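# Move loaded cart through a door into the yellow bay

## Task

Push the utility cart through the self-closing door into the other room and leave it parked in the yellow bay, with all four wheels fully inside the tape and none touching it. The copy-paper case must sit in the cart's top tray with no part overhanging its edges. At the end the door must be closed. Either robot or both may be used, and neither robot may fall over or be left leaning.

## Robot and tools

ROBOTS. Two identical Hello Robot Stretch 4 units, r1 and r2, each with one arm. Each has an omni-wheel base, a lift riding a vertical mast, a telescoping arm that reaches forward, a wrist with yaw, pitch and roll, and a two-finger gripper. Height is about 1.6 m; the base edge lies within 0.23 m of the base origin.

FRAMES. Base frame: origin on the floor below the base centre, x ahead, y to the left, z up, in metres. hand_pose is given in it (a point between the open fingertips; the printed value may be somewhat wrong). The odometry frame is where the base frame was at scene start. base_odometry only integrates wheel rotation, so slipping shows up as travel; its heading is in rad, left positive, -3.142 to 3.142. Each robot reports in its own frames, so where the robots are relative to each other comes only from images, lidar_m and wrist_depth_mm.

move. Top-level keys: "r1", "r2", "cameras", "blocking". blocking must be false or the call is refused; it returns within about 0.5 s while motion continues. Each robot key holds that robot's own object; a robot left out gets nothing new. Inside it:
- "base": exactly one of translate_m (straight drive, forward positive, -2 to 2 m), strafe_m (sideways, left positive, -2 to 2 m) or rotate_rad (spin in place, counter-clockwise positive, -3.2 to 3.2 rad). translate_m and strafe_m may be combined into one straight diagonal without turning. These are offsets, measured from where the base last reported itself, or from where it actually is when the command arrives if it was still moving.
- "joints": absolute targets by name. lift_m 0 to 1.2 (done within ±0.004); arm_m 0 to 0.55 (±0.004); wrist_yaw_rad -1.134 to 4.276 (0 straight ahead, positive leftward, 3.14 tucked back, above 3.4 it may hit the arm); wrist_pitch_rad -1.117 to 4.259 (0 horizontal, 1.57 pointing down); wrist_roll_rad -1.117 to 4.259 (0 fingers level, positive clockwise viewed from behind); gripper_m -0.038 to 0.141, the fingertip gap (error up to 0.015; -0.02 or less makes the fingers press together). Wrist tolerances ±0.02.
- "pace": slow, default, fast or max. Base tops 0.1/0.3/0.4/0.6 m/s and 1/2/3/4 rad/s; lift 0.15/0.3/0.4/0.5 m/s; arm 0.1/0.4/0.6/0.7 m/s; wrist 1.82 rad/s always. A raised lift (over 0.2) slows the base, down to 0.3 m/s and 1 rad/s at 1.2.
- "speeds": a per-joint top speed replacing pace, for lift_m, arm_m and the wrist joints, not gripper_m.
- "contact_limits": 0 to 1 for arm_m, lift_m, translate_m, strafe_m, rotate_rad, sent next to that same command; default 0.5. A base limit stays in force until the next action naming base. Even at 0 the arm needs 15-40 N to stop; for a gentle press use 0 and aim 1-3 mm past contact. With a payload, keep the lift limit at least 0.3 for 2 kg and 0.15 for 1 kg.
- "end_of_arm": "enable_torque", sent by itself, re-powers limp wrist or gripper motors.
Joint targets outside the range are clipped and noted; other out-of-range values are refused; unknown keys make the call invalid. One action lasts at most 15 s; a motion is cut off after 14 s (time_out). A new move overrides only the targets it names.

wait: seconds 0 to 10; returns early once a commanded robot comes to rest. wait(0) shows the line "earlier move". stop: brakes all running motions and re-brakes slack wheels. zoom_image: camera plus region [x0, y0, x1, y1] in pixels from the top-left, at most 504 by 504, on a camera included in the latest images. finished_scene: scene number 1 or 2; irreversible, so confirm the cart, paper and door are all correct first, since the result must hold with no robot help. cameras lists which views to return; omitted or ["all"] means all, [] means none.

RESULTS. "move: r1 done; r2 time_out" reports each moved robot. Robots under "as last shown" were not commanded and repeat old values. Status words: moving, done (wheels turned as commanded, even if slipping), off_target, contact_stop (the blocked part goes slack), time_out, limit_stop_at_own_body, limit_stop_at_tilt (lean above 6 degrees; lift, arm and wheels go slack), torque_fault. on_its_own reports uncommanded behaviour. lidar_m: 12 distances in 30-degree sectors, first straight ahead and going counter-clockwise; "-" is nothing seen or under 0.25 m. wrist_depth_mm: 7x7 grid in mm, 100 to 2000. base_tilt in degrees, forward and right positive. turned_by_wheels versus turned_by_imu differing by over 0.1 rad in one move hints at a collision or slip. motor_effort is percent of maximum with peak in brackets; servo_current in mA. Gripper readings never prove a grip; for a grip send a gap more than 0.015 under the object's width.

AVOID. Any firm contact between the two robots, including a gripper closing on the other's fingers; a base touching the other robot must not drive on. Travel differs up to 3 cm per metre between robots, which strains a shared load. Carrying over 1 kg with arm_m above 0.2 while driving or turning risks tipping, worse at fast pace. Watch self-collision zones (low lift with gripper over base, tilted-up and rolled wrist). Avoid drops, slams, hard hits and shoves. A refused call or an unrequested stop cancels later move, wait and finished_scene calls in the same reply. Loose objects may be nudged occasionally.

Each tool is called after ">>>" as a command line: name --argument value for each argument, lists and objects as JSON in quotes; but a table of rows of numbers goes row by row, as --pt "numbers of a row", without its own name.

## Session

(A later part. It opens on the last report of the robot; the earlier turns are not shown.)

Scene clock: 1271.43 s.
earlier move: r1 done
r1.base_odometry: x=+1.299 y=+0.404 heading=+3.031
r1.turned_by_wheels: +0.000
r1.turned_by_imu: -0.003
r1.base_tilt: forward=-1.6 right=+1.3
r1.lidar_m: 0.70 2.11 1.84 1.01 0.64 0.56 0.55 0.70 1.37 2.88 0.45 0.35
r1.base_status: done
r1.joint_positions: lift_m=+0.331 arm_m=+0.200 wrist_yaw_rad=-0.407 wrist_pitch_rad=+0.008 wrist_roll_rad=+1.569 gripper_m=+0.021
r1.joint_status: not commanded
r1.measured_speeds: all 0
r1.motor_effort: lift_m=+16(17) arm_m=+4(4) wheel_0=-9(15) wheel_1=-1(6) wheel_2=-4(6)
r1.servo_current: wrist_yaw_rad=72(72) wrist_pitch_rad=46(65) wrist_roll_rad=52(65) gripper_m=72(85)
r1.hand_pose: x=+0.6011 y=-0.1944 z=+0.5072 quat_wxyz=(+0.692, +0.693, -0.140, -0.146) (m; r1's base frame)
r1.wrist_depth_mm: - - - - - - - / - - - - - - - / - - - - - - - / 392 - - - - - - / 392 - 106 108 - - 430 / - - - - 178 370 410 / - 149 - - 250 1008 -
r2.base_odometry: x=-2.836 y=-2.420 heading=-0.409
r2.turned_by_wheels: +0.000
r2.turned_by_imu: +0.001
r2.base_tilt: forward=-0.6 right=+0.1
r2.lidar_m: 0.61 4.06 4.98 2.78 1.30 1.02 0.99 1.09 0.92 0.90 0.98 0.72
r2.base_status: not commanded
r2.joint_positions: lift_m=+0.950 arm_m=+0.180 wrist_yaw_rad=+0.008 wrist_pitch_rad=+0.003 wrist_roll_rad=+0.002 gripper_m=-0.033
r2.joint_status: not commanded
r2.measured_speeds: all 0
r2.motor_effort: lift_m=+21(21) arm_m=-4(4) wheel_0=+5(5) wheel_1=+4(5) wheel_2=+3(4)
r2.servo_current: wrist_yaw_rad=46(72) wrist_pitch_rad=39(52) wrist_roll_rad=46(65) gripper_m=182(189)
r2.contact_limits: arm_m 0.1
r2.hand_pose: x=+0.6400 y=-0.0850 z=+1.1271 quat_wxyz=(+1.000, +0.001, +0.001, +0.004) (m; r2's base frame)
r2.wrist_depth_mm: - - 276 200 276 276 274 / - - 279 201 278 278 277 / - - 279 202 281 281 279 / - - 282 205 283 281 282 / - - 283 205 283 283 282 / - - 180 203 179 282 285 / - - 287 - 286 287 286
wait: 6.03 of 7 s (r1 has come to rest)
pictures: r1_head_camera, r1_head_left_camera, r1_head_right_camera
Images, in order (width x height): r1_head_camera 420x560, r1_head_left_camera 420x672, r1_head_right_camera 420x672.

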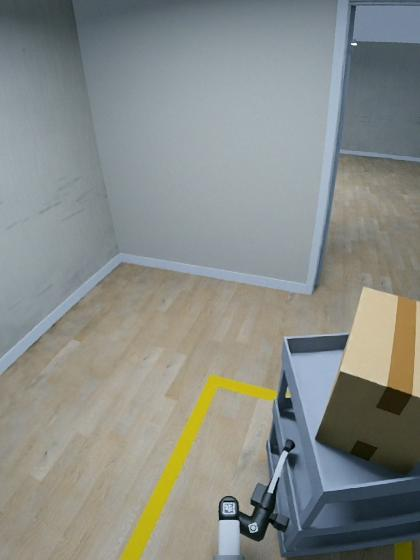

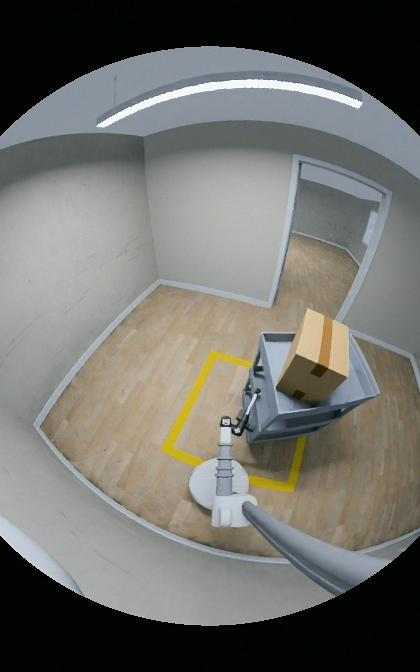

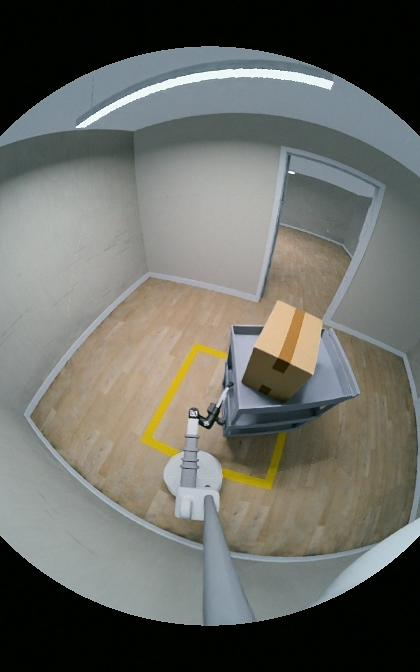

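>>> move --r1 '{"base":{"translate_m":0.08,"strafe_m":0.3},"pace":"slow"}' --blocking false --cameras '[]'

>>> wait --seconds 7 --cameras '["r1_head_left_camera","r1_head_camera","r1_head_right_camera"]'

Scene clock: 1282.30 s.
move: r1 moving
r1.base_odometry: x=+1.294 y=+0.392 heading=+3.029
r1.turned_by_wheels: -0.002
r1.turned_by_imu: -0.002
r1.base_tilt: forward=-1.6 right=+1.2
r1.lidar_m: 0.69 2.08 1.85 1.03 0.64 0.56 0.56 0.67 1.34 2.89 0.42 0.36
r1.base_status: translate_m moving; strafe_m moving
r1.joint_positions: lift_m=+0.331 arm_m=+0.200 wrist_yaw_rad=-0.409 wrist_pitch_rad=+0.008 wrist_roll_rad=+1.569 gripper_m=+0.021
r1.joint_status: not commanded
r1.measured_speeds: translate_m=+0.014 strafe_m=+0.049 rotate_rad=-0.002 lift_m=+0.000 arm_m=+0.000 wrist_yaw_rad=+0.000 wrist_pitch_rad=+0.000 wrist_roll_rad=+0.000
r1.motor_effort: lift_m=+16(16) arm_m=+4(4) wheel_0=-16(16) wheel_1=+4(5) wheel_2=-11(13)
r1.servo_current: wrist_yaw_rad=52(59) wrist_pitch_rad=46(59) wrist_roll_rad=46(65) gripper_m=78(78)
r1.hand_pose: x=+0.6008 y=-0.1948 z=+0.5072 quat_wxyz=(+0.692, +0.692, -0.141, -0.146) (m; r1's base frame)
r1.wrist_depth_mm: - - - - - - - / - - - - - - - / - - - - - - - / 413 - - - - - - / 392 - 108 109 - - 430 / - - - - 178 175 407 / - 138 - - 250 1008 -
r2: as last shown
r2.turned_by_imu: +0.000
r2.lidar_m: 0.60 4.04 4.95 2.73 1.29 1.01 0.99 1.09 0.89 0.91 0.99 0.71
r2.motor_effort: lift_m=+21(21) arm_m=-4(4) wheel_0=+5(5) wheel_1=+4(4) wheel_2=+3(4)
r2.servo_current: wrist_yaw_rad=59(65) wrist_pitch_rad=46(46) wrist_roll_rad=59(59) gripper_m=182(182)
r2.contact_limits: arm_m 0.1
r2.wrist_depth_mm: - - 276 199 276 276 277 / - - 278 201 277 278 277 / - - 279 202 279 279 279 / - - 281 205 282 281 282 / - - 283 204 283 283 285 / - - 181 203 180 286 286 / - - 285 - 286 285 287
pictures: none
No camera images: "cameras" was empty.

Scene clock: 1286.17 s.
earlier move: r1 done
r1.base_odometry: x=+1.186 y=+0.115 heading=+3.030
r1.turned_by_wheels: +0.001
r1.turned_by_imu: +0.001
r1.base_tilt: forward=-1.6 right=+1.3
r1.lidar_m: 0.76 1.75 1.55 0.98 0.60 0.53 0.53 0.68 1.31 3.17 0.43 0.33
r1.base_status: done
r1.joint_positions: lift_m=+0.331 arm_m=+0.200 wrist_yaw_rad=-0.415 wrist_pitch_rad=+0.008 wrist_roll_rad=+1.569 gripper_m=+0.021
r1.joint_status: not commanded
r1.measured_speeds: all 0
r1.motor_effort: lift_m=+16(17) arm_m=+4(4) wheel_0=-6(18) wheel_1=+0(5) wheel_2=-7(16)
r1.servo_current: wrist_yaw_rad=91(111) wrist_pitch_rad=52(59) wrist_roll_rad=33(72) gripper_m=78(85)
r1.hand_pose: x=+0.5995 y=-0.1963 z=+0.5072 quat_wxyz=(+0.692, +0.692, -0.143, -0.148) (m; r1's base frame)
r1.wrist_depth_mm: - - - - - - - / - - - - - - - / - - - - - - - / - - - - - - - / - - - - - - - / - - - - 177 171 410 / - 139 - - 156 1008 683
r2.base_odometry: x=-2.836 y=-2.420 heading=-0.409
r2.turned_by_wheels: +0.000
r2.turned_by_imu: +0.001
r2.base_tilt: forward=-0.6 right=+0.0
r2.lidar_m: 0.59 4.06 4.98 2.73 1.30 1.01 0.99 1.09 0.93 0.90 0.99 0.73
r2.base_status: not commanded
r2.joint_positions: lift_m=+0.950 arm_m=+0.180 wrist_yaw_rad=+0.008 wrist_pitch_rad=+0.003 wrist_roll_rad=+0.002 gripper_m=-0.033
r2.joint_status: not commanded
r2.measured_speeds: all 0
r2.motor_effort: lift_m=+21(21) arm_m=-4(4) wheel_0=+5(5) wheel_1=+4(5) wheel_2=+3(4)
r2.servo_current: wrist_yaw_rad=65(72) wrist_pitch_rad=39(52) wrist_roll_rad=52(59) gripper_m=182(189)
r2.contact_limits: arm_m 0.1
r2.hand_pose: x=+0.6400 y=-0.0850 z=+1.1271 quat_wxyz=(+1.000, +0.001, +0.001, +0.004) (m; r2's base frame)
r2.wrist_depth_mm: - - 277 199 276 276 274 / - - 278 202 278 278 278 / - - 281 202 279 279 278 / - - 282 206 281 281 281 / - - 283 206 283 285 283 / - - 180 202 180 285 285 / - - 286 - 287 286 287
wait: 3.87 of 7 s (r1 has come to rest)
pictures: r1_head_camera, r1_head_left_camera, r1_head_right_camera
Images, in order (width x height): r1_head_camera 420x560, r1_head_left_camera 420x672, r1_head_right_camera 420x672.

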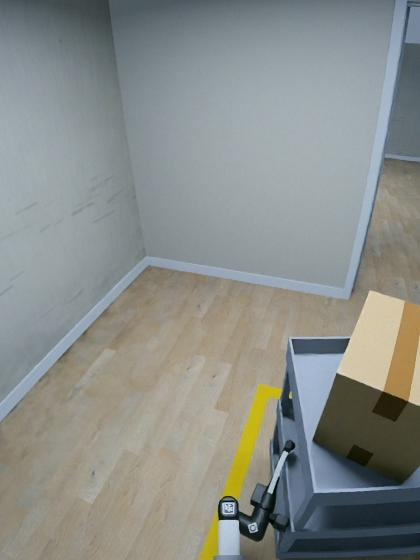

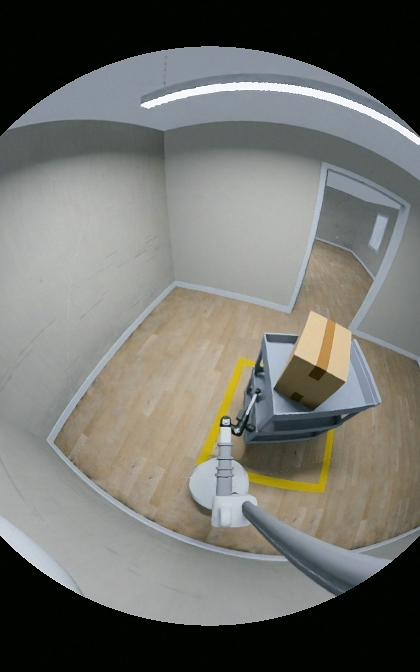

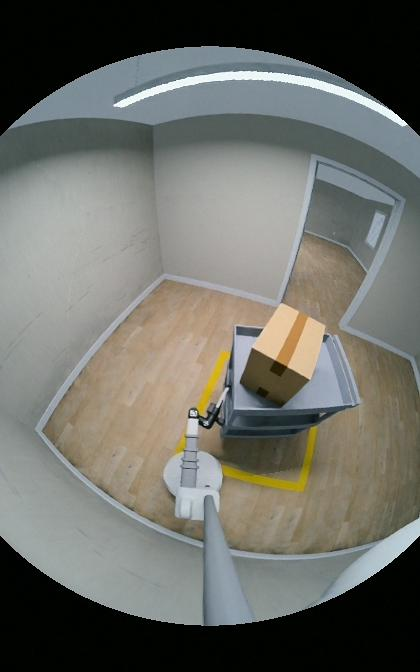

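>>> zoom_image --camera "r1_head_left_camera" --region '[190, 320, 400, 510]'

>>> zoom_image --camera "r1_head_right_camera" --region '[170, 320, 380, 510]'

Scaled by 2.400 from the camera's 420x672 image, which has a finer 600x960 frame.

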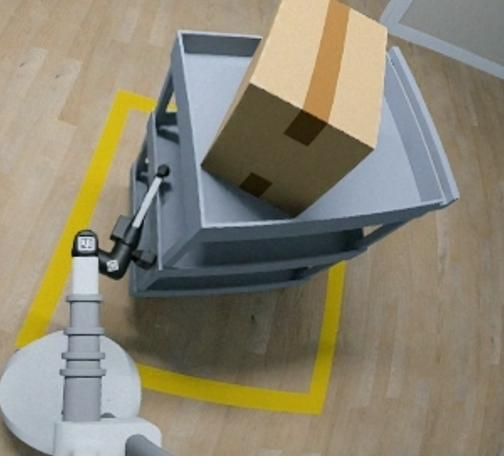

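Scaled by 2.400 from the camera's 420x672 image, which has a finer 600x960 frame.

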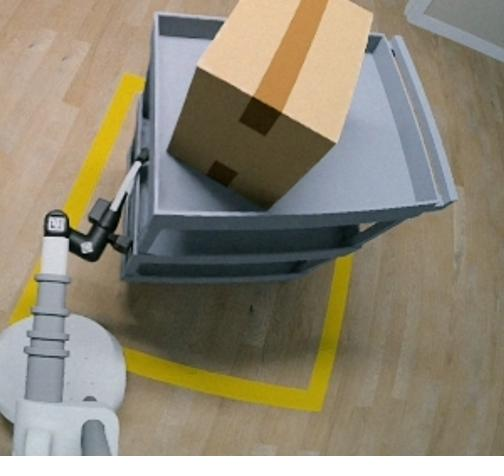

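>>> move --r1 '{"base":{"translate_m":-0.09,"strafe_m":0.18},"pace":"slow"}' --blocking false --cameras '[]'

>>> wait --seconds 7 --cameras '["r1_head_left_camera","r1_head_camera","r1_head_right_camera"]'

>>> zoom_image --camera "r1_head_left_camera" --region '[190, 320, 400, 510]'

Scene clock: 1295.57 s.
move: r1 moving
r1.base_odometry: x=+1.190 y=+0.103 heading=+3.029
r1.turned_by_wheels: -0.001
r1.turned_by_imu: -0.001
r1.base_tilt: forward=-1.5 right=+1.3
r1.lidar_m: 0.72 1.74 1.55 0.99 0.60 0.51 0.54 0.64 1.26 3.21 0.44 0.36
r1.base_status: translate_m moving; strafe_m moving
r1.joint_positions: lift_m=+0.331 arm_m=+0.200 wrist_yaw_rad=-0.414 wrist_pitch_rad=+0.008 wrist_roll_rad=+1.569 gripper_m=+0.021
r1.joint_status: not commanded
r1.measured_speeds: translate_m=-0.022 strafe_m=+0.043 rotate_rad=+0.004 lift_m=+0.000 arm_m=+0.000 wrist_yaw_rad=+0.021 wrist_pitch_rad=+0.000 wrist_roll_rad=+0.000
r1.motor_effort: lift_m=+16(16) arm_m=+4(4) wheel_0=-11(15) wheel_1=+2(3) wheel_2=-1(5)
r1.servo_current: wrist_yaw_rad=91(111) wrist_pitch_rad=52(59) wrist_roll_rad=52(65) gripper_m=78(85)
r1.hand_pose: x=+0.5997 y=-0.1961 z=+0.5072 quat_wxyz=(+0.692, +0.692, -0.143, -0.148) (m; r1's base frame)
r1.wrist_depth_mm: - - - - - - - / - - - - - - - / - - - - - - - / - - - - - - - / 389 - - - - - - / - - - - 176 173 - / - 138 - - 155 1008 676
r2: as last shown
r2.turned_by_imu: +0.000
r2.base_tilt: forward=-0.7 right=+0.0
r2.lidar_m: 0.63 4.03 4.95 2.72 1.26 1.02 0.99 1.08 0.92 0.90 0.98 0.72
r2.motor_effort: lift_m=+21(21) arm_m=-4(4) wheel_0=+4(5) wheel_1=+4(4) wheel_2=+3(4)
r2.servo_current: wrist_yaw_rad=59(65) wrist_pitch_rad=33(46) wrist_roll_rad=52(59) gripper_m=189(189)
r2.contact_limits: arm_m 0.1
r2.wrist_depth_mm: - - 276 199 277 276 276 / - - 278 202 278 277 278 / - - 279 202 279 279 281 / - - 282 206 282 282 281 / - - 283 204 283 283 285 / - - 180 203 179 285 286 / - - 287 - 287 286 287
pictures: none
No camera images: "cameras" was empty.

Scene clock: 1298.37 s.
earlier move: r1 done
r1.base_odometry: x=+1.255 y=-0.074 heading=+3.030
r1.turned_by_wheels: +0.001
r1.turned_by_imu: +0.002
r1.base_tilt: forward=-1.6 right=+1.3
r1.lidar_m: 0.63 1.58 1.41 0.73 0.45 0.39 0.39 0.50 1.00 3.35 0.52 0.36
r1.base_status: done
r1.joint_positions: lift_m=+0.331 arm_m=+0.200 wrist_yaw_rad=-0.400 wrist_pitch_rad=+0.008 wrist_roll_rad=+1.569 gripper_m=+0.021
r1.joint_status: not commanded
r1.measured_speeds: all 0
r1.motor_effort: lift_m=+16(17) arm_m=-3(4) wheel_0=-3(15) wheel_1=+4(6) wheel_2=+6(7)
r1.servo_current: wrist_yaw_rad=59(111) wrist_pitch_rad=52(59) wrist_roll_rad=39(78) gripper_m=78(85)
r1.hand_pose: x=+0.6025 y=-0.1928 z=+0.5072 quat_wxyz=(+0.693, +0.693, -0.138, -0.143) (m; r1's base frame)
r1.wrist_depth_mm: - - - - - - - / - - - - - - - / 399 - - - - - - / 415 - - - - - 462 / 394 - - 110 - - 449 / 387 - - - 178 854 413 / - 149 - - 160 170 -
r2.base_odometry: x=-2.836 y=-2.420 heading=-0.409
r2.turned_by_wheels: +0.000
r2.turned_by_imu: +0.000
r2.base_tilt: forward=-0.6 right=+0.0
r2.lidar_m: 0.61 4.07 4.95 2.75 1.31 1.02 0.98 1.08 0.92 0.90 1.01 0.72
r2.base_status: not commanded
r2.joint_positions: lift_m=+0.950 arm_m=+0.180 wrist_yaw_rad=+0.008 wrist_pitch_rad=+0.003 wrist_roll_rad=+0.002 gripper_m=-0.033
r2.joint_status: not commanded
r2.measured_speeds: all 0
r2.motor_effort: lift_m=+21(21) arm_m=-4(4) wheel_0=+5(5) wheel_1=+4(5) wheel_2=+3(4)
r2.servo_current: wrist_yaw_rad=52(72) wrist_pitch_rad=39(46) wrist_roll_rad=59(65) gripper_m=176(189)
r2.contact_limits: arm_m 0.1
r2.hand_pose: x=+0.6400 y=-0.0850 z=+1.1271 quat_wxyz=(+1.000, +0.001, +0.001, +0.004) (m; r2's base frame)
r2.wrist_depth_mm: - - 276 200 276 276 277 / - - 278 200 278 277 278 / - - 281 202 281 279 279 / - - 282 206 283 281 281 / - - 283 204 282 283 283 / - - 180 203 180 285 283 / - - 287 - 287 287 286
wait: 2.80 of 7 s (r1 has come to rest)
pictures: r1_head_camera, r1_head_left_camera, r1_head_right_camera
Images, in order (width x height): r1_head_camera 420x560, r1_head_left_camera 420x672, r1_head_right_camera 420x672.

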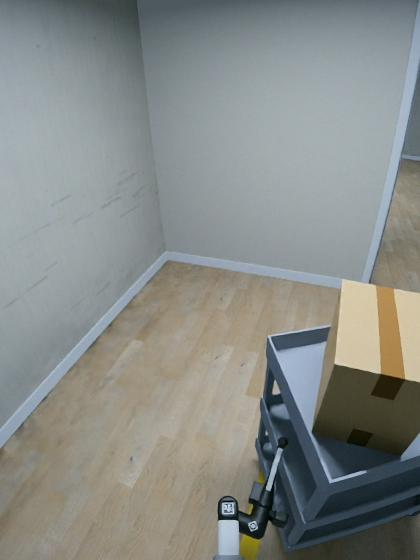

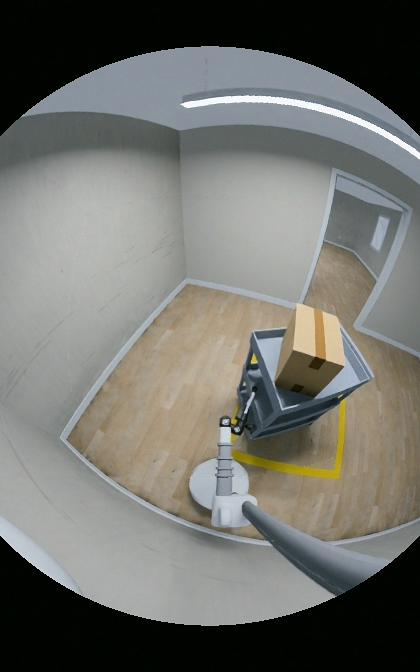

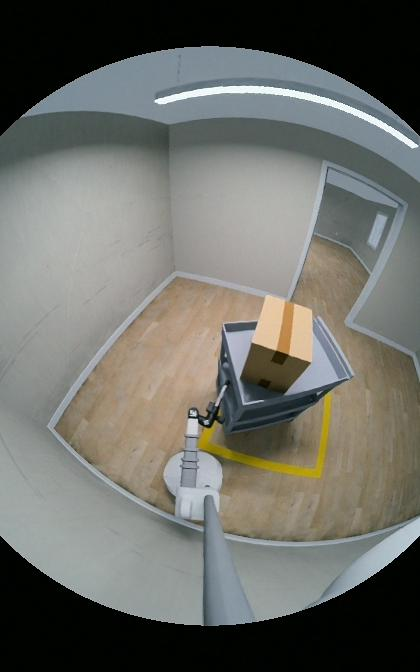

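Scaled by 2.400 from the camera's 420x672 image, which has a finer 600x960 frame.

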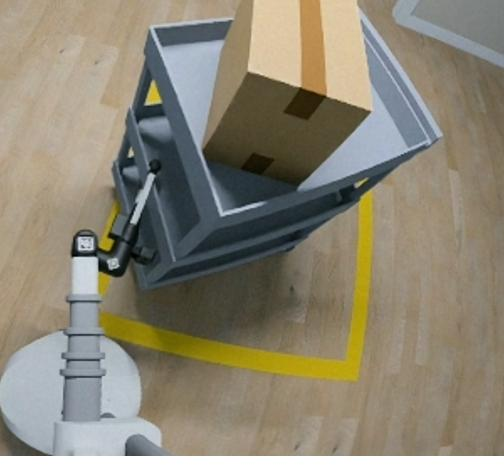

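>>> move --r1 '{"base":{"translate_m":-0.08,"strafe_m":-0.11},"pace":"slow"}' --blocking false --cameras '[]'

>>> wait --seconds 7 --cameras '["r1_head_left_camera","r1_head_right_camera"]'

>>> zoom_image --camera "r1_head_left_camera" --region '[190, 320, 400, 510]'

>>> zoom_image --camera "r1_head_right_camera" --region '[170, 320, 380, 510]'

Scene clock: 1307.00 s.
move: r1 moving
r1.base_odometry: x=+1.264 y=-0.065 heading=+3.032
r1.turned_by_wheels: +0.001
r1.turned_by_imu: +0.001
r1.base_tilt: forward=-1.6 right=+1.3
r1.lidar_m: 0.62 1.61 1.43 0.70 0.45 0.38 0.37 0.48 0.95 3.34 0.51 0.38
r1.base_status: translate_m moving; strafe_m moving
r1.joint_positions: lift_m=+0.331 arm_m=+0.200 wrist_yaw_rad=-0.396 wrist_pitch_rad=+0.008 wrist_roll_rad=+1.569 gripper_m=+0.021
r1.joint_status: not commanded
r1.measured_speeds: translate_m=-0.029 strafe_m=-0.040 rotate_rad=+0.002 lift_m=+0.000 arm_m=+0.000 wrist_yaw_rad=+0.008 wrist_pitch_rad=+0.000 wrist_roll_rad=+0.000
r1.motor_effort: lift_m=+16(16) arm_m=-4(4) wheel_0=+10(10) wheel_1=-6(6) wheel_2=+10(11)
r1.servo_current: wrist_yaw_rad=52(59) wrist_pitch_rad=52(59) wrist_roll_rad=46(65) gripper_m=78(78)
r1.hand_pose: x=+0.6032 y=-0.1920 z=+0.5072 quat_wxyz=(+0.693, +0.693, -0.136, -0.142) (m; r1's base frame)
r1.wrist_depth_mm: - - - - - - - / - - - - - - - / - - - - - - - / 421 - - - - - 459 / 394 - 111 108 - - 449 / 387 - - - 177 866 415 / - 150 - - 174 165 -
r2: as last shown
r2.lidar_m: 0.61 4.06 4.98 2.77 1.29 1.02 1.00 1.10 0.91 0.90 0.99 0.72
r2.motor_effort: lift_m=+21(21) arm_m=-4(4) wheel_0=+5(5) wheel_1=+4(4) wheel_2=+3(4)
r2.servo_current: wrist_yaw_rad=59(72) wrist_pitch_rad=39(46) wrist_roll_rad=46(52) gripper_m=176(189)
r2.contact_limits: arm_m 0.1
r2.wrist_depth_mm: - - 277 200 276 277 276 / - - 278 201 278 278 277 / - - 279 202 281 278 278 / - - 282 206 282 281 281 / - - 283 205 283 283 285 / - - 180 203 179 285 285 / - - 287 - 286 286 286
pictures: none
No camera images: "cameras" was empty.

Scene clock: 1309.13 s.
earlier move: r1 done
r1.base_odometry: x=+1.347 y=+0.027 heading=+3.031
r1.turned_by_wheels: -0.001
r1.turned_by_imu: -0.001
r1.base_tilt: forward=-1.6 right=+1.3
r1.lidar_m: 0.59 1.73 1.52 0.63 0.38 0.35 0.35 0.45 0.91 3.21 0.57 0.39
r1.base_status: done
r1.joint_positions: lift_m=+0.331 arm_m=+0.200 wrist_yaw_rad=-0.396 wrist_pitch_rad=+0.008 wrist_roll_rad=+1.569 gripper_m=+0.021
r1.joint_status: not commanded
r1.measured_speeds: all 0
r1.motor_effort: lift_m=+16(17) arm_m=-3(4) wheel_0=+6(13) wheel_1=-2(7) wheel_2=+5(12)
r1.servo_current: wrist_yaw_rad=52(65) wrist_pitch_rad=46(59) wrist_roll_rad=46(65) gripper_m=78(85)
r1.hand_pose: x=+0.6032 y=-0.1919 z=+0.5072 quat_wxyz=(+0.693, +0.693, -0.136, -0.142) (m; r1's base frame)
r1.wrist_depth_mm: - - - - - - - / 421 - - - - - - / 418 - - - - - 469 / 436 111 105 107 - - 492 / 415 - - - - 904 459 / 389 - - - 178 904 424 / - 150 - - 161 171 -
r2.base_odometry: x=-2.836 y=-2.420 heading=-0.409
r2.turned_by_wheels: +0.000
r2.turned_by_imu: +0.000
r2.base_tilt: forward=-0.6 right=+0.0
r2.lidar_m: 0.61 4.06 4.99 2.76 1.30 1.02 1.01 1.09 0.92 0.90 0.96 0.72
r2.base_status: not commanded
r2.joint_positions: lift_m=+0.950 arm_m=+0.180 wrist_yaw_rad=+0.008 wrist_pitch_rad=+0.003 wrist_roll_rad=+0.002 gripper_m=-0.033
r2.joint_status: not commanded
r2.measured_speeds: all 0
r2.motor_effort: lift_m=+21(21) arm_m=-4(4) wheel_0=+5(5) wheel_1=+4(5) wheel_2=+3(4)
r2.servo_current: wrist_yaw_rad=59(85) wrist_pitch_rad=39(46) wrist_roll_rad=52(59) gripper_m=182(189)
r2.contact_limits: arm_m 0.1
r2.hand_pose: x=+0.6400 y=-0.0850 z=+1.1271 quat_wxyz=(+1.000, +0.001, +0.001, +0.004) (m; r2's base frame)
r2.wrist_depth_mm: - - 277 199 277 276 276 / - - 278 201 277 277 276 / - - 279 203 279 281 279 / - - 282 205 281 282 282 / - - 283 204 285 283 283 / - - 180 202 179 285 286 / - - 287 - 286 286 287
wait: 2.13 of 7 s (r1 has come to rest)
pictures: r1_head_left_camera, r1_head_right_camera
Images, in order (width x height): r1_head_left_camera 420x672, r1_head_right_camera 420x672.

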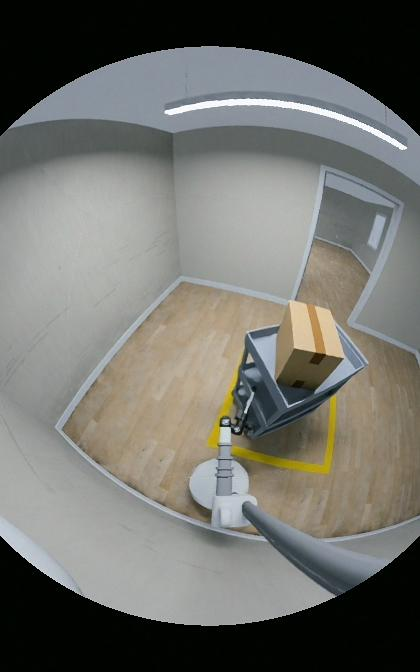

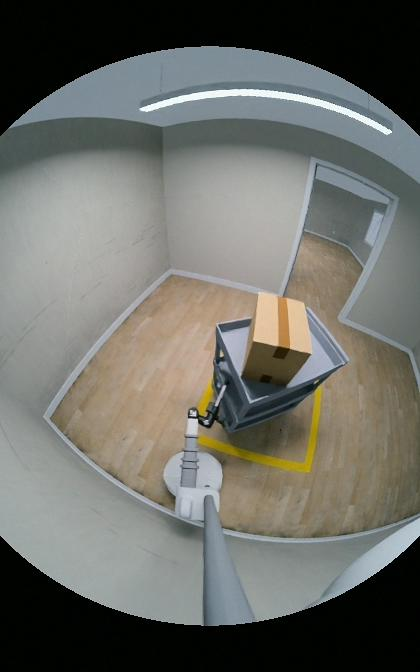

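Scaled by 2.400 from the camera's 420x672 image, which has a finer 600x960 frame.

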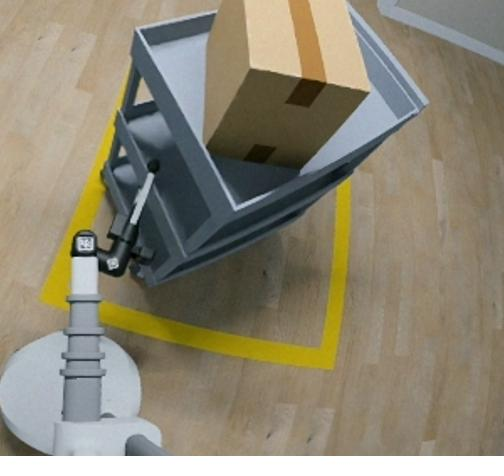

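Scaled by 2.400 from the camera's 420x672 image, which has a finer 600x960 frame.

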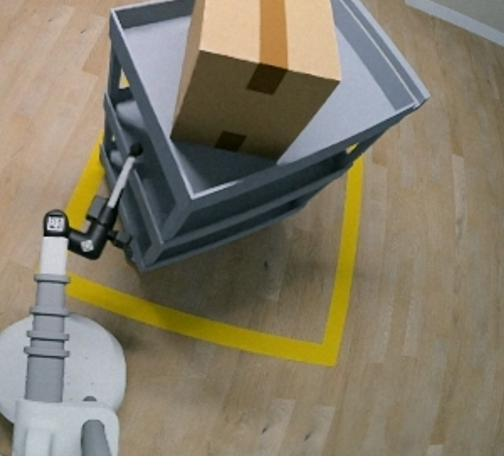

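>>> move --r1 '{"base":{"translate_m":-0.04,"strafe_m":-0.11},"pace":"slow"}' --blocking false --cameras '[]'

>>> wait --seconds 7 --cameras '["r1_head_left_camera","r1_head_right_camera","r1_head_camera"]'

>>> zoom_image --camera "r1_head_left_camera" --region '[190, 320, 400, 510]'

>>> zoom_image --camera "r1_head_right_camera" --region '[170, 320, 380, 510]'

Scene clock: 1317.43 s.
move: r1 moving
r1.base_odometry: x=+1.352 y=+0.038 heading=+3.032
r1.turned_by_wheels: +0.001
r1.turned_by_imu: +0.001
r1.base_tilt: forward=-1.6 right=+1.3
r1.lidar_m: 0.59 1.74 1.53 0.67 0.39 0.35 0.35 0.47 0.87 3.20 0.55 0.41
r1.base_status: translate_m moving; strafe_m moving
r1.joint_positions: lift_m=+0.331 arm_m=+0.200 wrist_yaw_rad=-0.396 wrist_pitch_rad=+0.008 wrist_roll_rad=+1.569 gripper_m=+0.021
r1.joint_status: not commanded
r1.measured_speeds: translate_m=-0.017 strafe_m=-0.046 rotate_rad=-0.004 lift_m=+0.000 arm_m=+0.000 wrist_yaw_rad=+0.000 wrist_pitch_rad=+0.000 wrist_roll_rad=+0.000
r1.motor_effort: lift_m=+16(16) arm_m=-3(4) wheel_0=+15(15) wheel_1=-3(6) wheel_2=+6(7)
r1.servo_current: wrist_yaw_rad=59(59) wrist_pitch_rad=52(59) wrist_roll_rad=39(59) gripper_m=72(78)
r1.hand_pose: x=+0.6032 y=-0.1919 z=+0.5072 quat_wxyz=(+0.693, +0.693, -0.136, -0.142) (m; r1's base frame)
r1.wrist_depth_mm: - - - - - - - / 421 - - - - - - / 418 - - - - - 473 / 439 111 105 107 - - 496 / 413 - - - - 878 462 / 387 - - - 179 904 424 / - 151 - - 161 171 -
r2: as last shown
r2.base_tilt: forward=-0.6 right=+0.1
r2.lidar_m: 0.60 4.05 4.98 2.75 1.31 1.01 0.98 1.10 0.91 0.88 0.99 0.72
r2.motor_effort: lift_m=+21(21) arm_m=-4(4) wheel_0=+5(5) wheel_1=+4(4) wheel_2=+3(3)
r2.servo_current: wrist_yaw_rad=59(65) wrist_pitch_rad=39(46) wrist_roll_rad=46(52) gripper_m=182(189)
r2.contact_limits: arm_m 0.1
r2.wrist_depth_mm: - - 276 199 277 276 276 / - - 277 201 278 278 278 / - - 279 202 279 281 281 / - - 282 206 281 281 281 / - - 285 206 285 283 283 / - - 180 203 179 285 285 / - - 287 - 287 286 287
pictures: none
No camera images: "cameras" was empty.

Scene clock: 1319.37 s.
earlier move: r1 done
r1.base_odometry: x=+1.399 y=+0.131 heading=+3.032
r1.turned_by_wheels: -0.001
r1.turned_by_imu: -0.001
r1.base_tilt: forward=-1.6 right=+1.3
r1.lidar_m: 0.58 1.86 1.66 0.66 0.39 0.33 0.36 0.44 0.88 3.11 0.65 0.44
r1.base_status: done
r1.joint_positions: lift_m=+0.331 arm_m=+0.200 wrist_yaw_rad=-0.397 wrist_pitch_rad=+0.008 wrist_roll_rad=+1.569 gripper_m=+0.021
r1.joint_status: not commanded
r1.measured_speeds: all 0
r1.motor_effort: lift_m=+16(16) arm_m=+4(4) wheel_0=+8(15) wheel_1=-1(6) wheel_2=+3(7)
r1.servo_current: wrist_yaw_rad=59(72) wrist_pitch_rad=46(59) wrist_roll_rad=39(65) gripper_m=78(78)
r1.hand_pose: x=+0.6030 y=-0.1922 z=+0.5072 quat_wxyz=(+0.693, +0.693, -0.137, -0.142) (m; r1's base frame)
r1.wrist_depth_mm: 442 530 - - - - 484 / 442 110 107 107 109 - 492 / 442 564 116 - - - 496 / 439 - - - - 609 492 / 418 - - - - 931 480 / 413 - - - 181 842 442 / - 150 136 - 174 1008 -
r2.base_odometry: x=-2.836 y=-2.420 heading=-0.409
r2.turned_by_wheels: +0.000
r2.turned_by_imu: +0.000
r2.base_tilt: forward=-0.6 right=+0.1
r2.lidar_m: 0.62 4.05 4.98 2.76 1.30 1.00 0.99 1.09 0.90 0.90 1.00 0.69
r2.base_status: not commanded
r2.joint_positions: lift_m=+0.950 arm_m=+0.180 wrist_yaw_rad=+0.008 wrist_pitch_rad=+0.003 wrist_roll_rad=+0.002 gripper_m=-0.033
r2.joint_status: not commanded
r2.measured_speeds: all 0
r2.motor_effort: lift_m=+21(21) arm_m=-3(4) wheel_0=+5(5) wheel_1=+4(5) wheel_2=+4(4)
r2.servo_current: wrist_yaw_rad=46(72) wrist_pitch_rad=46(46) wrist_roll_rad=33(59) gripper_m=182(189)
r2.contact_limits: arm_m 0.1
r2.hand_pose: x=+0.6400 y=-0.0850 z=+1.1271 quat_wxyz=(+1.000, +0.001, +0.001, +0.004) (m; r2's base frame)
r2.wrist_depth_mm: - - 274 200 276 277 276 / - - 278 201 277 278 278 / - - 281 202 279 281 278 / - - 281 206 281 282 282 / - - 282 204 283 283 283 / - - 180 203 179 285 286 / - - 287 - 287 286 287
wait: 1.93 of 7 s (r1 has come to rest)
pictures: r1_head_camera, r1_head_left_camera, r1_head_right_camera
Images, in order (width x height): r1_head_camera 420x560, r1_head_left_camera 420x672, r1_head_right_camera 420x672.

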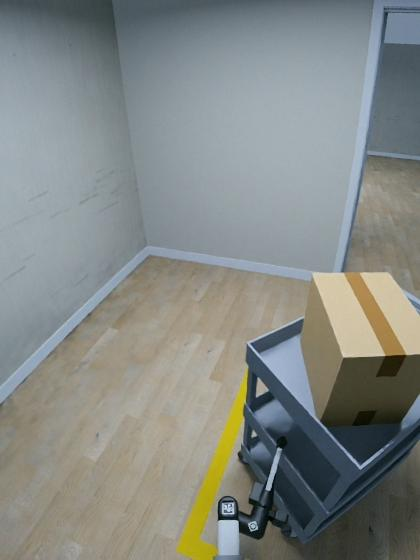

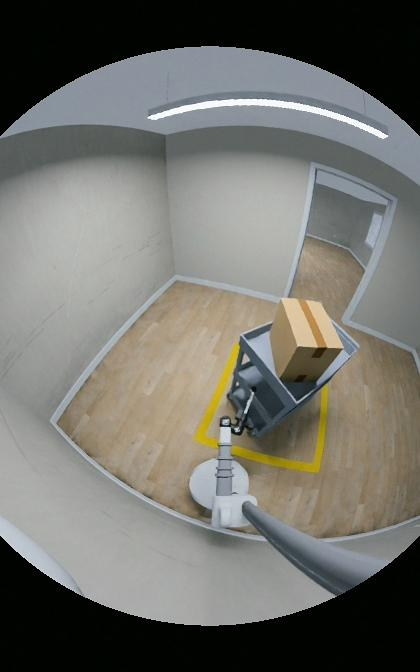

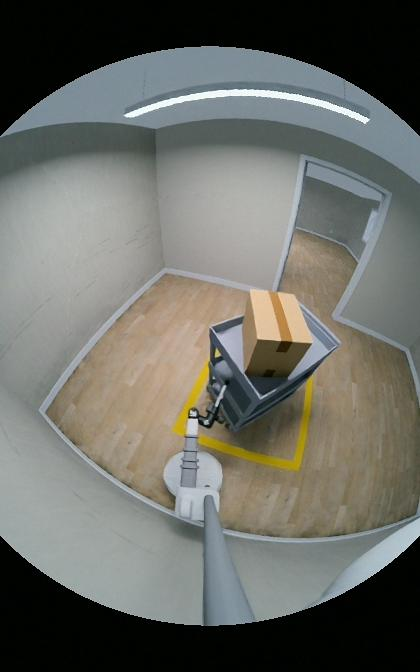

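Scaled by 2.400 from the camera's 420x672 image, which has a finer 600x960 frame.

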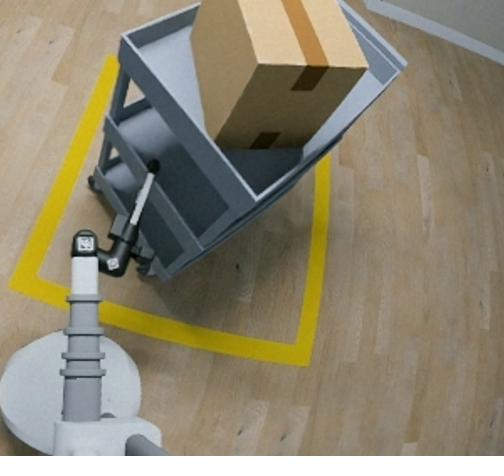

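Scaled by 2.400 from the camera's 420x672 image, which has a finer 600x960 frame.

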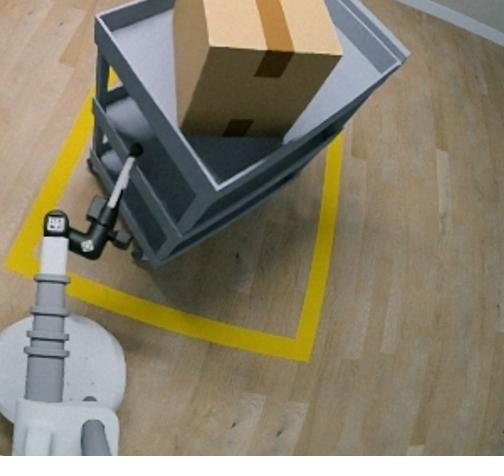

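>>> move --r1 '{"base":{"strafe_m":-0.1},"joints":{"arm_m":0.1},"speeds":{"arm_m":0.08},"pace":"slow"}' --blocking false --cameras '[]'

>>> wait --seconds 2 --cameras '[]'

>>> wait --seconds 2 --cameras '["r1_head_left_camera","r1_head_right_camera","r1_head_camera"]'

>>> zoom_image --camera "r1_head_left_camera" --region '[190, 320, 400, 510]'

>>> zoom_image --camera "r1_head_right_camera" --region '[170, 320, 380, 510]'

Scene clock: 1328.27 s.
move: r1 moving
r1.base_odometry: x=+1.400 y=+0.146 heading=+3.032
r1.turned_by_wheels: +0.000
r1.turned_by_imu: +0.000
r1.base_tilt: forward=-1.6 right=+1.3
r1.lidar_m: 0.59 1.86 1.66 0.65 0.40 0.35 0.37 0.45 0.89 3.08 0.56 0.42
r1.base_status: strafe_m moving
r1.joint_positions: lift_m=+0.331 arm_m=+0.168 wrist_yaw_rad=-0.397 wrist_pitch_rad=+0.008 wrist_roll_rad=+1.569 gripper_m=+0.021
r1.joint_status: arm_m moving
r1.measured_speeds: translate_m=+0.000 strafe_m=-0.055 rotate_rad=+0.002 lift_m=+0.000 arm_m=-0.082 wrist_yaw_rad=+0.000 wrist_pitch_rad=+0.000 wrist_roll_rad=+0.000
r1.motor_effort: lift_m=+16(16) arm_m=-10(10) wheel_0=+4(9) wheel_1=-8(8) wheel_2=+4(4)
r1.servo_current: wrist_yaw_rad=59(78) wrist_pitch_rad=52(59) wrist_roll_rad=46(59) gripper_m=78(78)
r1.hand_pose: x=+0.5710 y=-0.1922 z=+0.5072 quat_wxyz=(+0.693, +0.693, -0.137, -0.142) (m; r1's base frame)
r1.wrist_depth_mm: 442 530 107 108 109 - 480 / 442 574 116 116 118 - 484 / 445 574 - - - - 488 / 442 661 - - - 634 492 / 439 - - - - 931 496 / 415 - 183 - 180 831 452 / - 150 181 - 1366 1098 -
r2: as last shown
r2.base_tilt: forward=-0.6 right=+0.0
r2.lidar_m: 0.63 4.07 4.98 2.72 1.31 1.00 0.98 1.08 0.89 0.89 0.98 0.73
r2.motor_effort: lift_m=+21(21) arm_m=-4(4) wheel_0=+5(5) wheel_1=+4(4) wheel_2=+3(4)
r2.servo_current: wrist_yaw_rad=59(65) wrist_pitch_rad=33(46) wrist_roll_rad=46(52) gripper_m=182(189)
r2.contact_limits: arm_m 0.1
r2.wrist_depth_mm: - - 277 199 277 274 277 / - - 277 201 278 279 278 / - - 279 202 279 279 279 / - - 282 206 281 281 281 / - - 283 205 283 283 283 / - - 181 203 179 285 283 / - - 287 - 286 286 287
pictures: none
No camera images: "cameras" was empty.

Scene clock: 1329.90 s.
earlier move: r1 done
r1.base_odometry: x=+1.409 y=+0.231 heading=+3.032
r1.turned_by_wheels: +0.000
r1.turned_by_imu: +0.000
r1.base_tilt: forward=-1.6 right=+1.3
r1.lidar_m: 0.50 1.97 1.73 0.70 0.45 0.37 0.39 0.49 1.00 3.01 0.44 0.42
r1.base_status: done
r1.joint_positions: lift_m=+0.331 arm_m=+0.100 wrist_yaw_rad=-0.397 wrist_pitch_rad=+0.008 wrist_roll_rad=+1.569 gripper_m=+0.021
r1.joint_status: all done
r1.measured_speeds: all 0
r1.motor_effort: lift_m=+16(17) arm_m=+3(10) wheel_0=+5(9) wheel_1=-1(8) wheel_2=+1(4)
r1.servo_current: wrist_yaw_rad=33(78) wrist_pitch_rad=46(65) wrist_roll_rad=46(65) gripper_m=85(85)
r1.hand_pose: x=+0.5030 y=-0.1922 z=+0.5072 quat_wxyz=(+0.693, +0.693, -0.137, -0.142) (m; r1's base frame)
r1.wrist_depth_mm: 449 621 - - - - 473 / 445 627 - - - 732 484 / 449 609 - - - - 488 / 442 621 - - - - 496 / 439 654 - - - 647 473 / 415 - 184 - 183 517 477 / 407 157 - - 174 854 424
r2.base_odometry: x=-2.836 y=-2.420 heading=-0.409
r2.turned_by_wheels: +0.000
r2.turned_by_imu: +0.000
r2.base_tilt: forward=-0.7 right=+0.0
r2.lidar_m: 0.61 4.07 4.97 2.77 1.28 1.01 1.00 1.06 0.93 0.89 0.98 0.73
r2.base_status: not commanded
r2.joint_positions: lift_m=+0.950 arm_m=+0.180 wrist_yaw_rad=+0.008 wrist_pitch_rad=+0.003 wrist_roll_rad=+0.002 gripper_m=-0.033
r2.joint_status: not commanded
r2.measured_speeds: all 0
r2.motor_effort: lift_m=+21(21) arm_m=-4(4) wheel_0=+5(5) wheel_1=+4(4) wheel_2=+3(4)
r2.servo_current: wrist_yaw_rad=52(72) wrist_pitch_rad=39(46) wrist_roll_rad=52(59) gripper_m=182(189)
r2.contact_limits: arm_m 0.1
r2.hand_pose: x=+0.6400 y=-0.0850 z=+1.1271 quat_wxyz=(+1.000, +0.001, +0.001, +0.004) (m; r2's base frame)
r2.wrist_depth_mm: - - 277 199 276 276 276 / - - 278 201 278 277 278 / - - 279 202 282 281 281 / - - 283 205 282 282 282 / - - 283 204 283 282 283 / - - 180 202 179 285 285 / - - 289 - 286 289 287
wait: 1.63 of 2 s (r1 has come to rest)
pictures: none
No camera images: "cameras" was empty.

Scene clock: 1331.90 s.
r1.base_odometry: x=+1.409 y=+0.231 heading=+3.032
r1.turned_by_wheels: +0.000
r1.turned_by_imu: +0.000
r1.base_tilt: forward=-1.6 right=+1.3
r1.lidar_m: 0.50 1.96 1.76 0.70 0.43 0.38 0.39 0.49 0.96 3.02 0.43 0.43
r1.base_status: done
r1.joint_positions: lift_m=+0.331 arm_m=+0.100 wrist_yaw_rad=-0.397 wrist_pitch_rad=+0.008 wrist_roll_rad=+1.569 gripper_m=+0.021
r1.joint_status: all done
r1.measured_speeds: all 0
r1.motor_effort: lift_m=+16(17) arm_m=+4(10) wheel_0=+6(9) wheel_1=-1(8) wheel_2=+1(4)
r1.servo_current: wrist_yaw_rad=39(78) wrist_pitch_rad=59(65) wrist_roll_rad=39(65) gripper_m=72(85)
r1.hand_pose: x=+0.5030 y=-0.1922 z=+0.5072 quat_wxyz=(+0.693, +0.693, -0.137, -0.142) (m; r1's base frame)
r1.wrist_depth_mm: 455 621 - - - - 477 / 445 621 - - - 732 477 / 445 621 - - - - 488 / 439 609 - - - - 488 / 439 647 - - - 640 473 / 413 - 184 - 182 512 473 / 407 157 - - 174 854 424
r2.base_odometry: x=-2.836 y=-2.420 heading=-0.409
r2.turned_by_wheels: +0.000
r2.turned_by_imu: +0.000
r2.base_tilt: forward=-0.6 right=+0.1
r2.lidar_m: 0.61 4.06 4.97 2.76 1.29 1.02 1.00 1.07 0.91 0.90 1.00 0.71
r2.base_status: not commanded
r2.joint_positions: lift_m=+0.950 arm_m=+0.180 wrist_yaw_rad=+0.008 wrist_pitch_rad=+0.003 wrist_roll_rad=+0.002 gripper_m=-0.033
r2.joint_status: not commanded
r2.measured_speeds: all 0
r2.motor_effort: lift_m=+21(21) arm_m=-4(4) wheel_0=+5(5) wheel_1=+4(4) wheel_2=+3(4)
r2.servo_current: wrist_yaw_rad=65(72) wrist_pitch_rad=46(46) wrist_roll_rad=52(59) gripper_m=182(189)
r2.contact_limits: arm_m 0.1
r2.hand_pose: x=+0.6400 y=-0.0850 z=+1.1271 quat_wxyz=(+1.000, +0.001, +0.001, +0.004) (m; r2's base frame)
r2.wrist_depth_mm: - - 276 200 277 277 276 / - - 278 202 276 278 279 / - - 279 202 279 279 281 / - - 282 205 281 281 282 / - - 283 204 283 282 282 / - - 180 202 179 285 285 / - - 287 - 285 286 286
wait: 2.00 s; at rest by 0.27 s
pictures: r1_head_camera, r1_head_left_camera, r1_head_right_camera
Images, in order (width x height): r1_head_camera 420x560, r1_head_left_camera 420x672, r1_head_right_camera 420x672.

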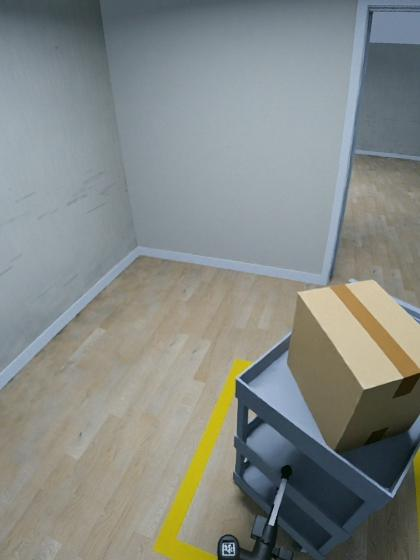

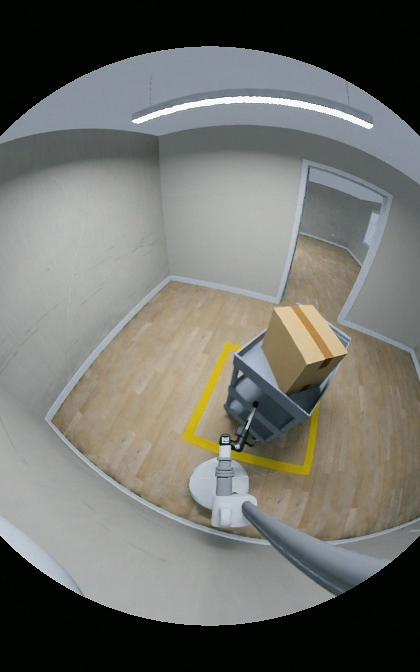

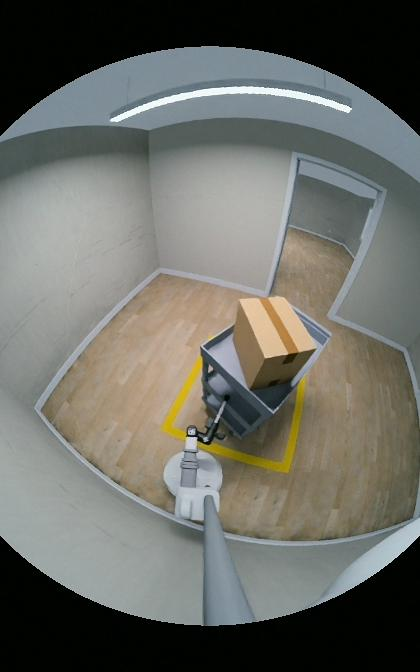

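Scaled by 2.400 from the camera's 420x672 image, which has a finer 600x960 frame.

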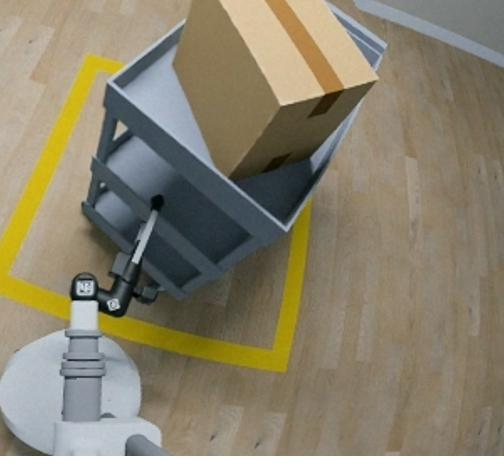

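Scaled by 2.400 from the camera's 420x672 image, which has a finer 600x960 frame.

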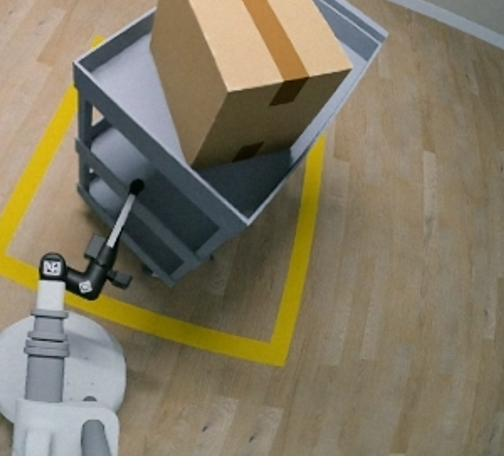

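>>> move --r1 '{"joints":{"gripper_m":0.141}}' --blocking false --cameras '[]'

>>> wait --seconds 2 --cameras '[]'

>>> move --r1 '{"joints":{"arm_m":0.0},"base":{"translate_m":-0.06},"pace":"slow"}' --blocking false --cameras '[]'

>>> wait --seconds 3 --cameras '["r1_wrist_camera","r1_head_left_camera"]'

Scene clock: 1342.77 s.
move: r1 moving
r1.base_odometry: x=+1.409 y=+0.231 heading=+3.032
r1.turned_by_wheels: +0.000
r1.turned_by_imu: +0.000
r1.base_tilt: forward=-1.6 right=+1.3
r1.lidar_m: 0.51 1.95 1.75 0.73 0.42 0.38 0.39 0.48 0.94 3.01 0.41 0.42
r1.base_status: not commanded
r1.joint_positions: lift_m=+0.331 arm_m=+0.100 wrist_yaw_rad=-0.397 wrist_pitch_rad=+0.008 wrist_roll_rad=+1.569 gripper_m=+0.040
r1.joint_status: gripper_m moving
r1.measured_speeds: all 0
r1.motor_effort: lift_m=+16(16) arm_m=+4(4) wheel_0=+6(6) wheel_1=-1(1) wheel_2=+1(2)
r1.servo_current: wrist_yaw_rad=59(65) wrist_pitch_rad=46(59) wrist_roll_rad=26(65) gripper_m=59(59)
r1.hand_pose: x=+0.5030 y=-0.1922 z=+0.5072 quat_wxyz=(+0.693, +0.693, -0.137, -0.142) (m; r1's base frame)
r1.wrist_depth_mm: 449 621 - - - - 480 / 445 615 - - - - 480 / 445 609 - - - - 488 / 442 615 - - - - 477 / 430 640 - - - 640 469 / 410 - 188 - 185 539 477 / 407 161 - - 1430 891 427
r2: as last shown
r2.lidar_m: 0.61 4.05 4.97 2.74 1.30 1.01 0.99 1.03 0.91 0.90 0.98 0.70
r2.servo_current: wrist_yaw_rad=52(65) wrist_pitch_rad=39(39) wrist_roll_rad=52(52) gripper_m=182(189)
r2.contact_limits: arm_m 0.1
r2.wrist_depth_mm: - - 277 199 276 276 277 / - - 278 201 278 279 277 / - - 279 202 281 279 279 / - - 282 205 282 281 281 / - - 282 205 282 283 283 / - - 180 203 179 286 286 / - - 286 - 287 286 287
pictures: none
No camera images: "cameras" was empty.

Scene clock: 1344.43 s.
earlier move: r1 done
r1.base_odometry: x=+1.409 y=+0.231 heading=+3.032
r1.turned_by_wheels: +0.000
r1.turned_by_imu: +0.000
r1.base_tilt: forward=-1.6 right=+1.2
r1.lidar_m: 0.52 1.98 1.73 0.73 0.42 0.37 0.37 0.50 0.97 3.01 0.44 0.42
r1.base_status: not commanded
r1.joint_positions: lift_m=+0.331 arm_m=+0.100 wrist_yaw_rad=-0.397 wrist_pitch_rad=+0.007 wrist_roll_rad=+1.569 gripper_m=+0.141
r1.joint_status: all done
r1.measured_speeds: all 0
r1.motor_effort: lift_m=+16(16) arm_m=+4(4) wheel_0=+5(6) wheel_1=-1(2) wheel_2=+1(2)
r1.servo_current: wrist_yaw_rad=46(78) wrist_pitch_rad=52(59) wrist_roll_rad=59(65) gripper_m=33(104)
r1.hand_pose: x=+0.5030 y=-0.1922 z=+0.5074 quat_wxyz=(+0.693, +0.693, -0.137, -0.142) (m; r1's base frame)
r1.wrist_depth_mm: 436 640 - - - - 488 / 436 603 - - - - 477 / 433 640 - - - 778 477 / 430 597 - - - - 480 / 427 591 - - - 634 488 / 404 198 180 - 187 196 484 / 399 - - 142 - 1118 433
r2.base_odometry: x=-2.836 y=-2.420 heading=-0.409
r2.turned_by_wheels: +0.000
r2.turned_by_imu: +0.000
r2.base_tilt: forward=-0.6 right=+0.1
r2.lidar_m: 0.62 4.08 4.97 2.74 1.30 1.02 1.00 1.08 0.92 0.89 0.99 0.71
r2.base_status: not commanded
r2.joint_positions: lift_m=+0.950 arm_m=+0.180 wrist_yaw_rad=+0.008 wrist_pitch_rad=+0.003 wrist_roll_rad=+0.002 gripper_m=-0.033
r2.joint_status: not commanded
r2.measured_speeds: all 0
r2.motor_effort: lift_m=+21(21) arm_m=-4(4) wheel_0=+5(5) wheel_1=+4(4) wheel_2=+3(4)
r2.servo_current: wrist_yaw_rad=52(72) wrist_pitch_rad=46(46) wrist_roll_rad=46(59) gripper_m=182(189)
r2.contact_limits: arm_m 0.1
r2.hand_pose: x=+0.6400 y=-0.0850 z=+1.1271 quat_wxyz=(+1.000, +0.001, +0.001, +0.004) (m; r2's base frame)
r2.wrist_depth_mm: - - 276 199 276 278 276 / - - 278 202 278 278 277 / - - 279 203 279 279 279 / - - 281 205 282 281 279 / - - 283 205 282 283 282 / - - 180 203 179 286 285 / - - 287 - 287 287 286
wait: 1.67 of 2 s (r1 has come to rest)
pictures: none
No camera images: "cameras" was empty.

Scene clock: 1344.93 s.
move: r1 moving
r1.base_odometry: x=+1.422 y=+0.229 heading=+3.032
r1.turned_by_wheels: +0.000
r1.turned_by_imu: +0.000
r1.base_tilt: forward=-1.6 right=+1.3
r1.lidar_m: 0.53 1.94 1.76 0.70 0.42 0.35 0.35 0.44 0.95 3.00 0.46 0.43
r1.base_status: translate_m moving
r1.joint_positions: lift_m=+0.331 arm_m=+0.087 wrist_yaw_rad=-0.397 wrist_pitch_rad=+0.007 wrist_roll_rad=+1.569 gripper_m=+0.141
r1.joint_status: arm_m moving
r1.measured_speeds: translate_m=-0.048 strafe_m=+0.000 rotate_rad=+0.001 lift_m=+0.000 arm_m=-0.049 wrist_yaw_rad=+0.000 wrist_pitch_rad=+0.000 wrist_roll_rad=+0.000
r1.motor_effort: lift_m=+16(17) arm_m=-5(6) wheel_0=-4(7) wheel_1=-2(4) wheel_2=+5(6)
r1.servo_current: wrist_yaw_rad=59(59) wrist_pitch_rad=52(59) wrist_roll_rad=46(59) gripper_m=46(46)
r1.hand_pose: x=+0.4905 y=-0.1922 z=+0.5074 quat_wxyz=(+0.693, +0.693, -0.137, -0.142) (m; r1's base frame)
r1.wrist_depth_mm: 433 640 - - - - 488 / 436 603 - - - 768 469 / 433 597 - - - - 480 / 430 597 - - - - 484 / 430 585 - - - 627 480 / 402 197 180 - 186 197 488 / 397 - - 142 1464 1205 442
r2: as last shown
r2.base_tilt: forward=-0.7 right=+0.1
r2.lidar_m: 0.60 4.04 4.95 2.74 1.31 1.01 1.00 1.05 0.92 0.88 0.97 0.74
r2.motor_effort: lift_m=+21(21) arm_m=-4(4) wheel_0=+5(5) wheel_1=+4(5) wheel_2=+3(3)
r2.servo_current: wrist_yaw_rad=59(65) wrist_pitch_rad=46(46) wrist_roll_rad=46(52) gripper_m=182(189)
r2.contact_limits: arm_m 0.1
r2.wrist_depth_mm: - - 277 200 276 277 277 / - - 279 200 278 277 277 / - - 279 202 279 279 279 / - - 282 205 282 279 281 / - - 282 204 283 282 283 / - - 180 202 180 285 285 / - - 287 - 286 287 286
pictures: none
No camera images: "cameras" was empty.

Scene clock: 1346.73 s.
earlier move: r1 done
r1.base_odometry: x=+1.469 y=+0.224 heading=+3.032
r1.turned_by_wheels: +0.000
r1.turned_by_imu: +0.000
r1.base_tilt: forward=-1.6 right=+1.3
r1.lidar_m: 0.57 1.98 1.77 0.61 0.35 0.32 0.33 0.42 0.83 2.99 2.76 0.46
r1.base_status: done
r1.joint_positions: lift_m=+0.331 arm_m=+0.000 wrist_yaw_rad=-0.397 wrist_pitch_rad=+0.007 wrist_roll_rad=+1.569 gripper_m=+0.141
r1.joint_status: all done
r1.measured_speeds: all 0
r1.motor_effort: lift_m=+16(17) arm_m=-5(9) wheel_0=-5(9) wheel_1=-2(7) wheel_2=+2(7)
r1.servo_current: wrist_yaw_rad=46(65) wrist_pitch_rad=52(59) wrist_roll_rad=46(65) gripper_m=39(52)
r1.hand_pose: x=+0.4031 y=-0.1922 z=+0.5075 quat_wxyz=(+0.693, +0.693, -0.137, -0.142) (m; r1's base frame)
r1.wrist_depth_mm: - - - - 1708 917 668 / 252 253 256 - 257 260 264 / 436 597 - - 1708 - 480 / 430 591 - - 960 - 484 / 424 574 - - 1756 - 488 / 402 210 - - 211 194 484 / 413 - - 142 1576 1042 508
r2.base_odometry: x=-2.836 y=-2.420 heading=-0.409
r2.turned_by_wheels: +0.000
r2.turned_by_imu: +0.000
r2.base_tilt: forward=-0.6 right=+0.1
r2.lidar_m: 0.64 4.08 4.96 2.76 1.30 1.02 1.00 1.11 0.89 0.90 0.99 0.71
r2.base_status: not commanded
r2.joint_positions: lift_m=+0.950 arm_m=+0.180 wrist_yaw_rad=+0.008 wrist_pitch_rad=+0.003 wrist_roll_rad=+0.002 gripper_m=-0.033
r2.joint_status: not commanded
r2.measured_speeds: all 0
r2.motor_effort: lift_m=+21(21) arm_m=-4(4) wheel_0=+5(5) wheel_1=+4(5) wheel_2=+3(4)
r2.servo_current: wrist_yaw_rad=59(72) wrist_pitch_rad=33(46) wrist_roll_rad=46(65) gripper_m=182(189)
r2.contact_limits: arm_m 0.1
r2.hand_pose: x=+0.6400 y=-0.0850 z=+1.1271 quat_wxyz=(+1.000, +0.001, +0.001, +0.004) (m; r2's base frame)
r2.wrist_depth_mm: - - 277 200 274 276 276 / - - 278 201 278 278 277 / - - 279 203 281 279 279 / - - 281 205 281 282 282 / - - 282 205 282 283 283 / - - 180 203 179 286 285 / - - 287 - 287 286 287
wait: 1.80 of 3 s (r1 has come to rest)
pictures: r1_head_left_camera, r1_wrist_camera
Images, in order (width x height): r1_head_left_camera 420x672, r1_wrist_camera 616x392.

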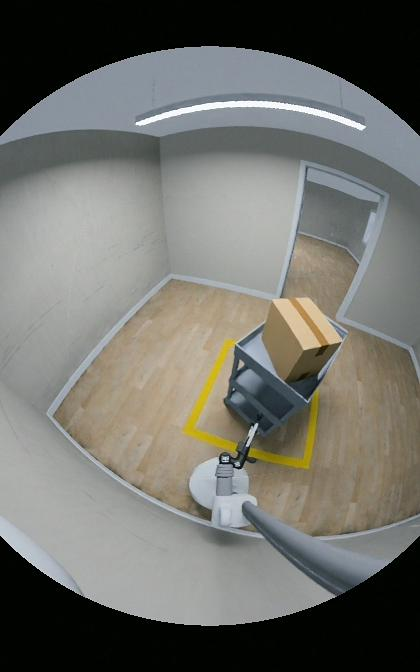

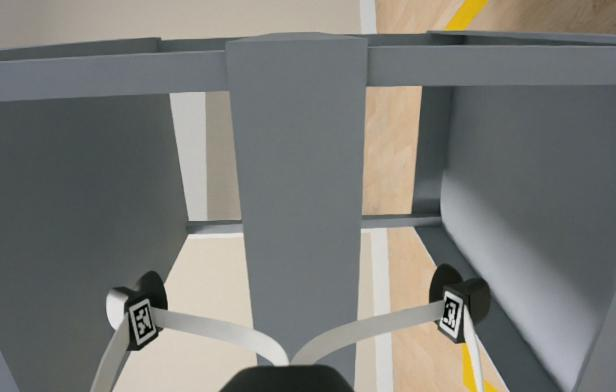

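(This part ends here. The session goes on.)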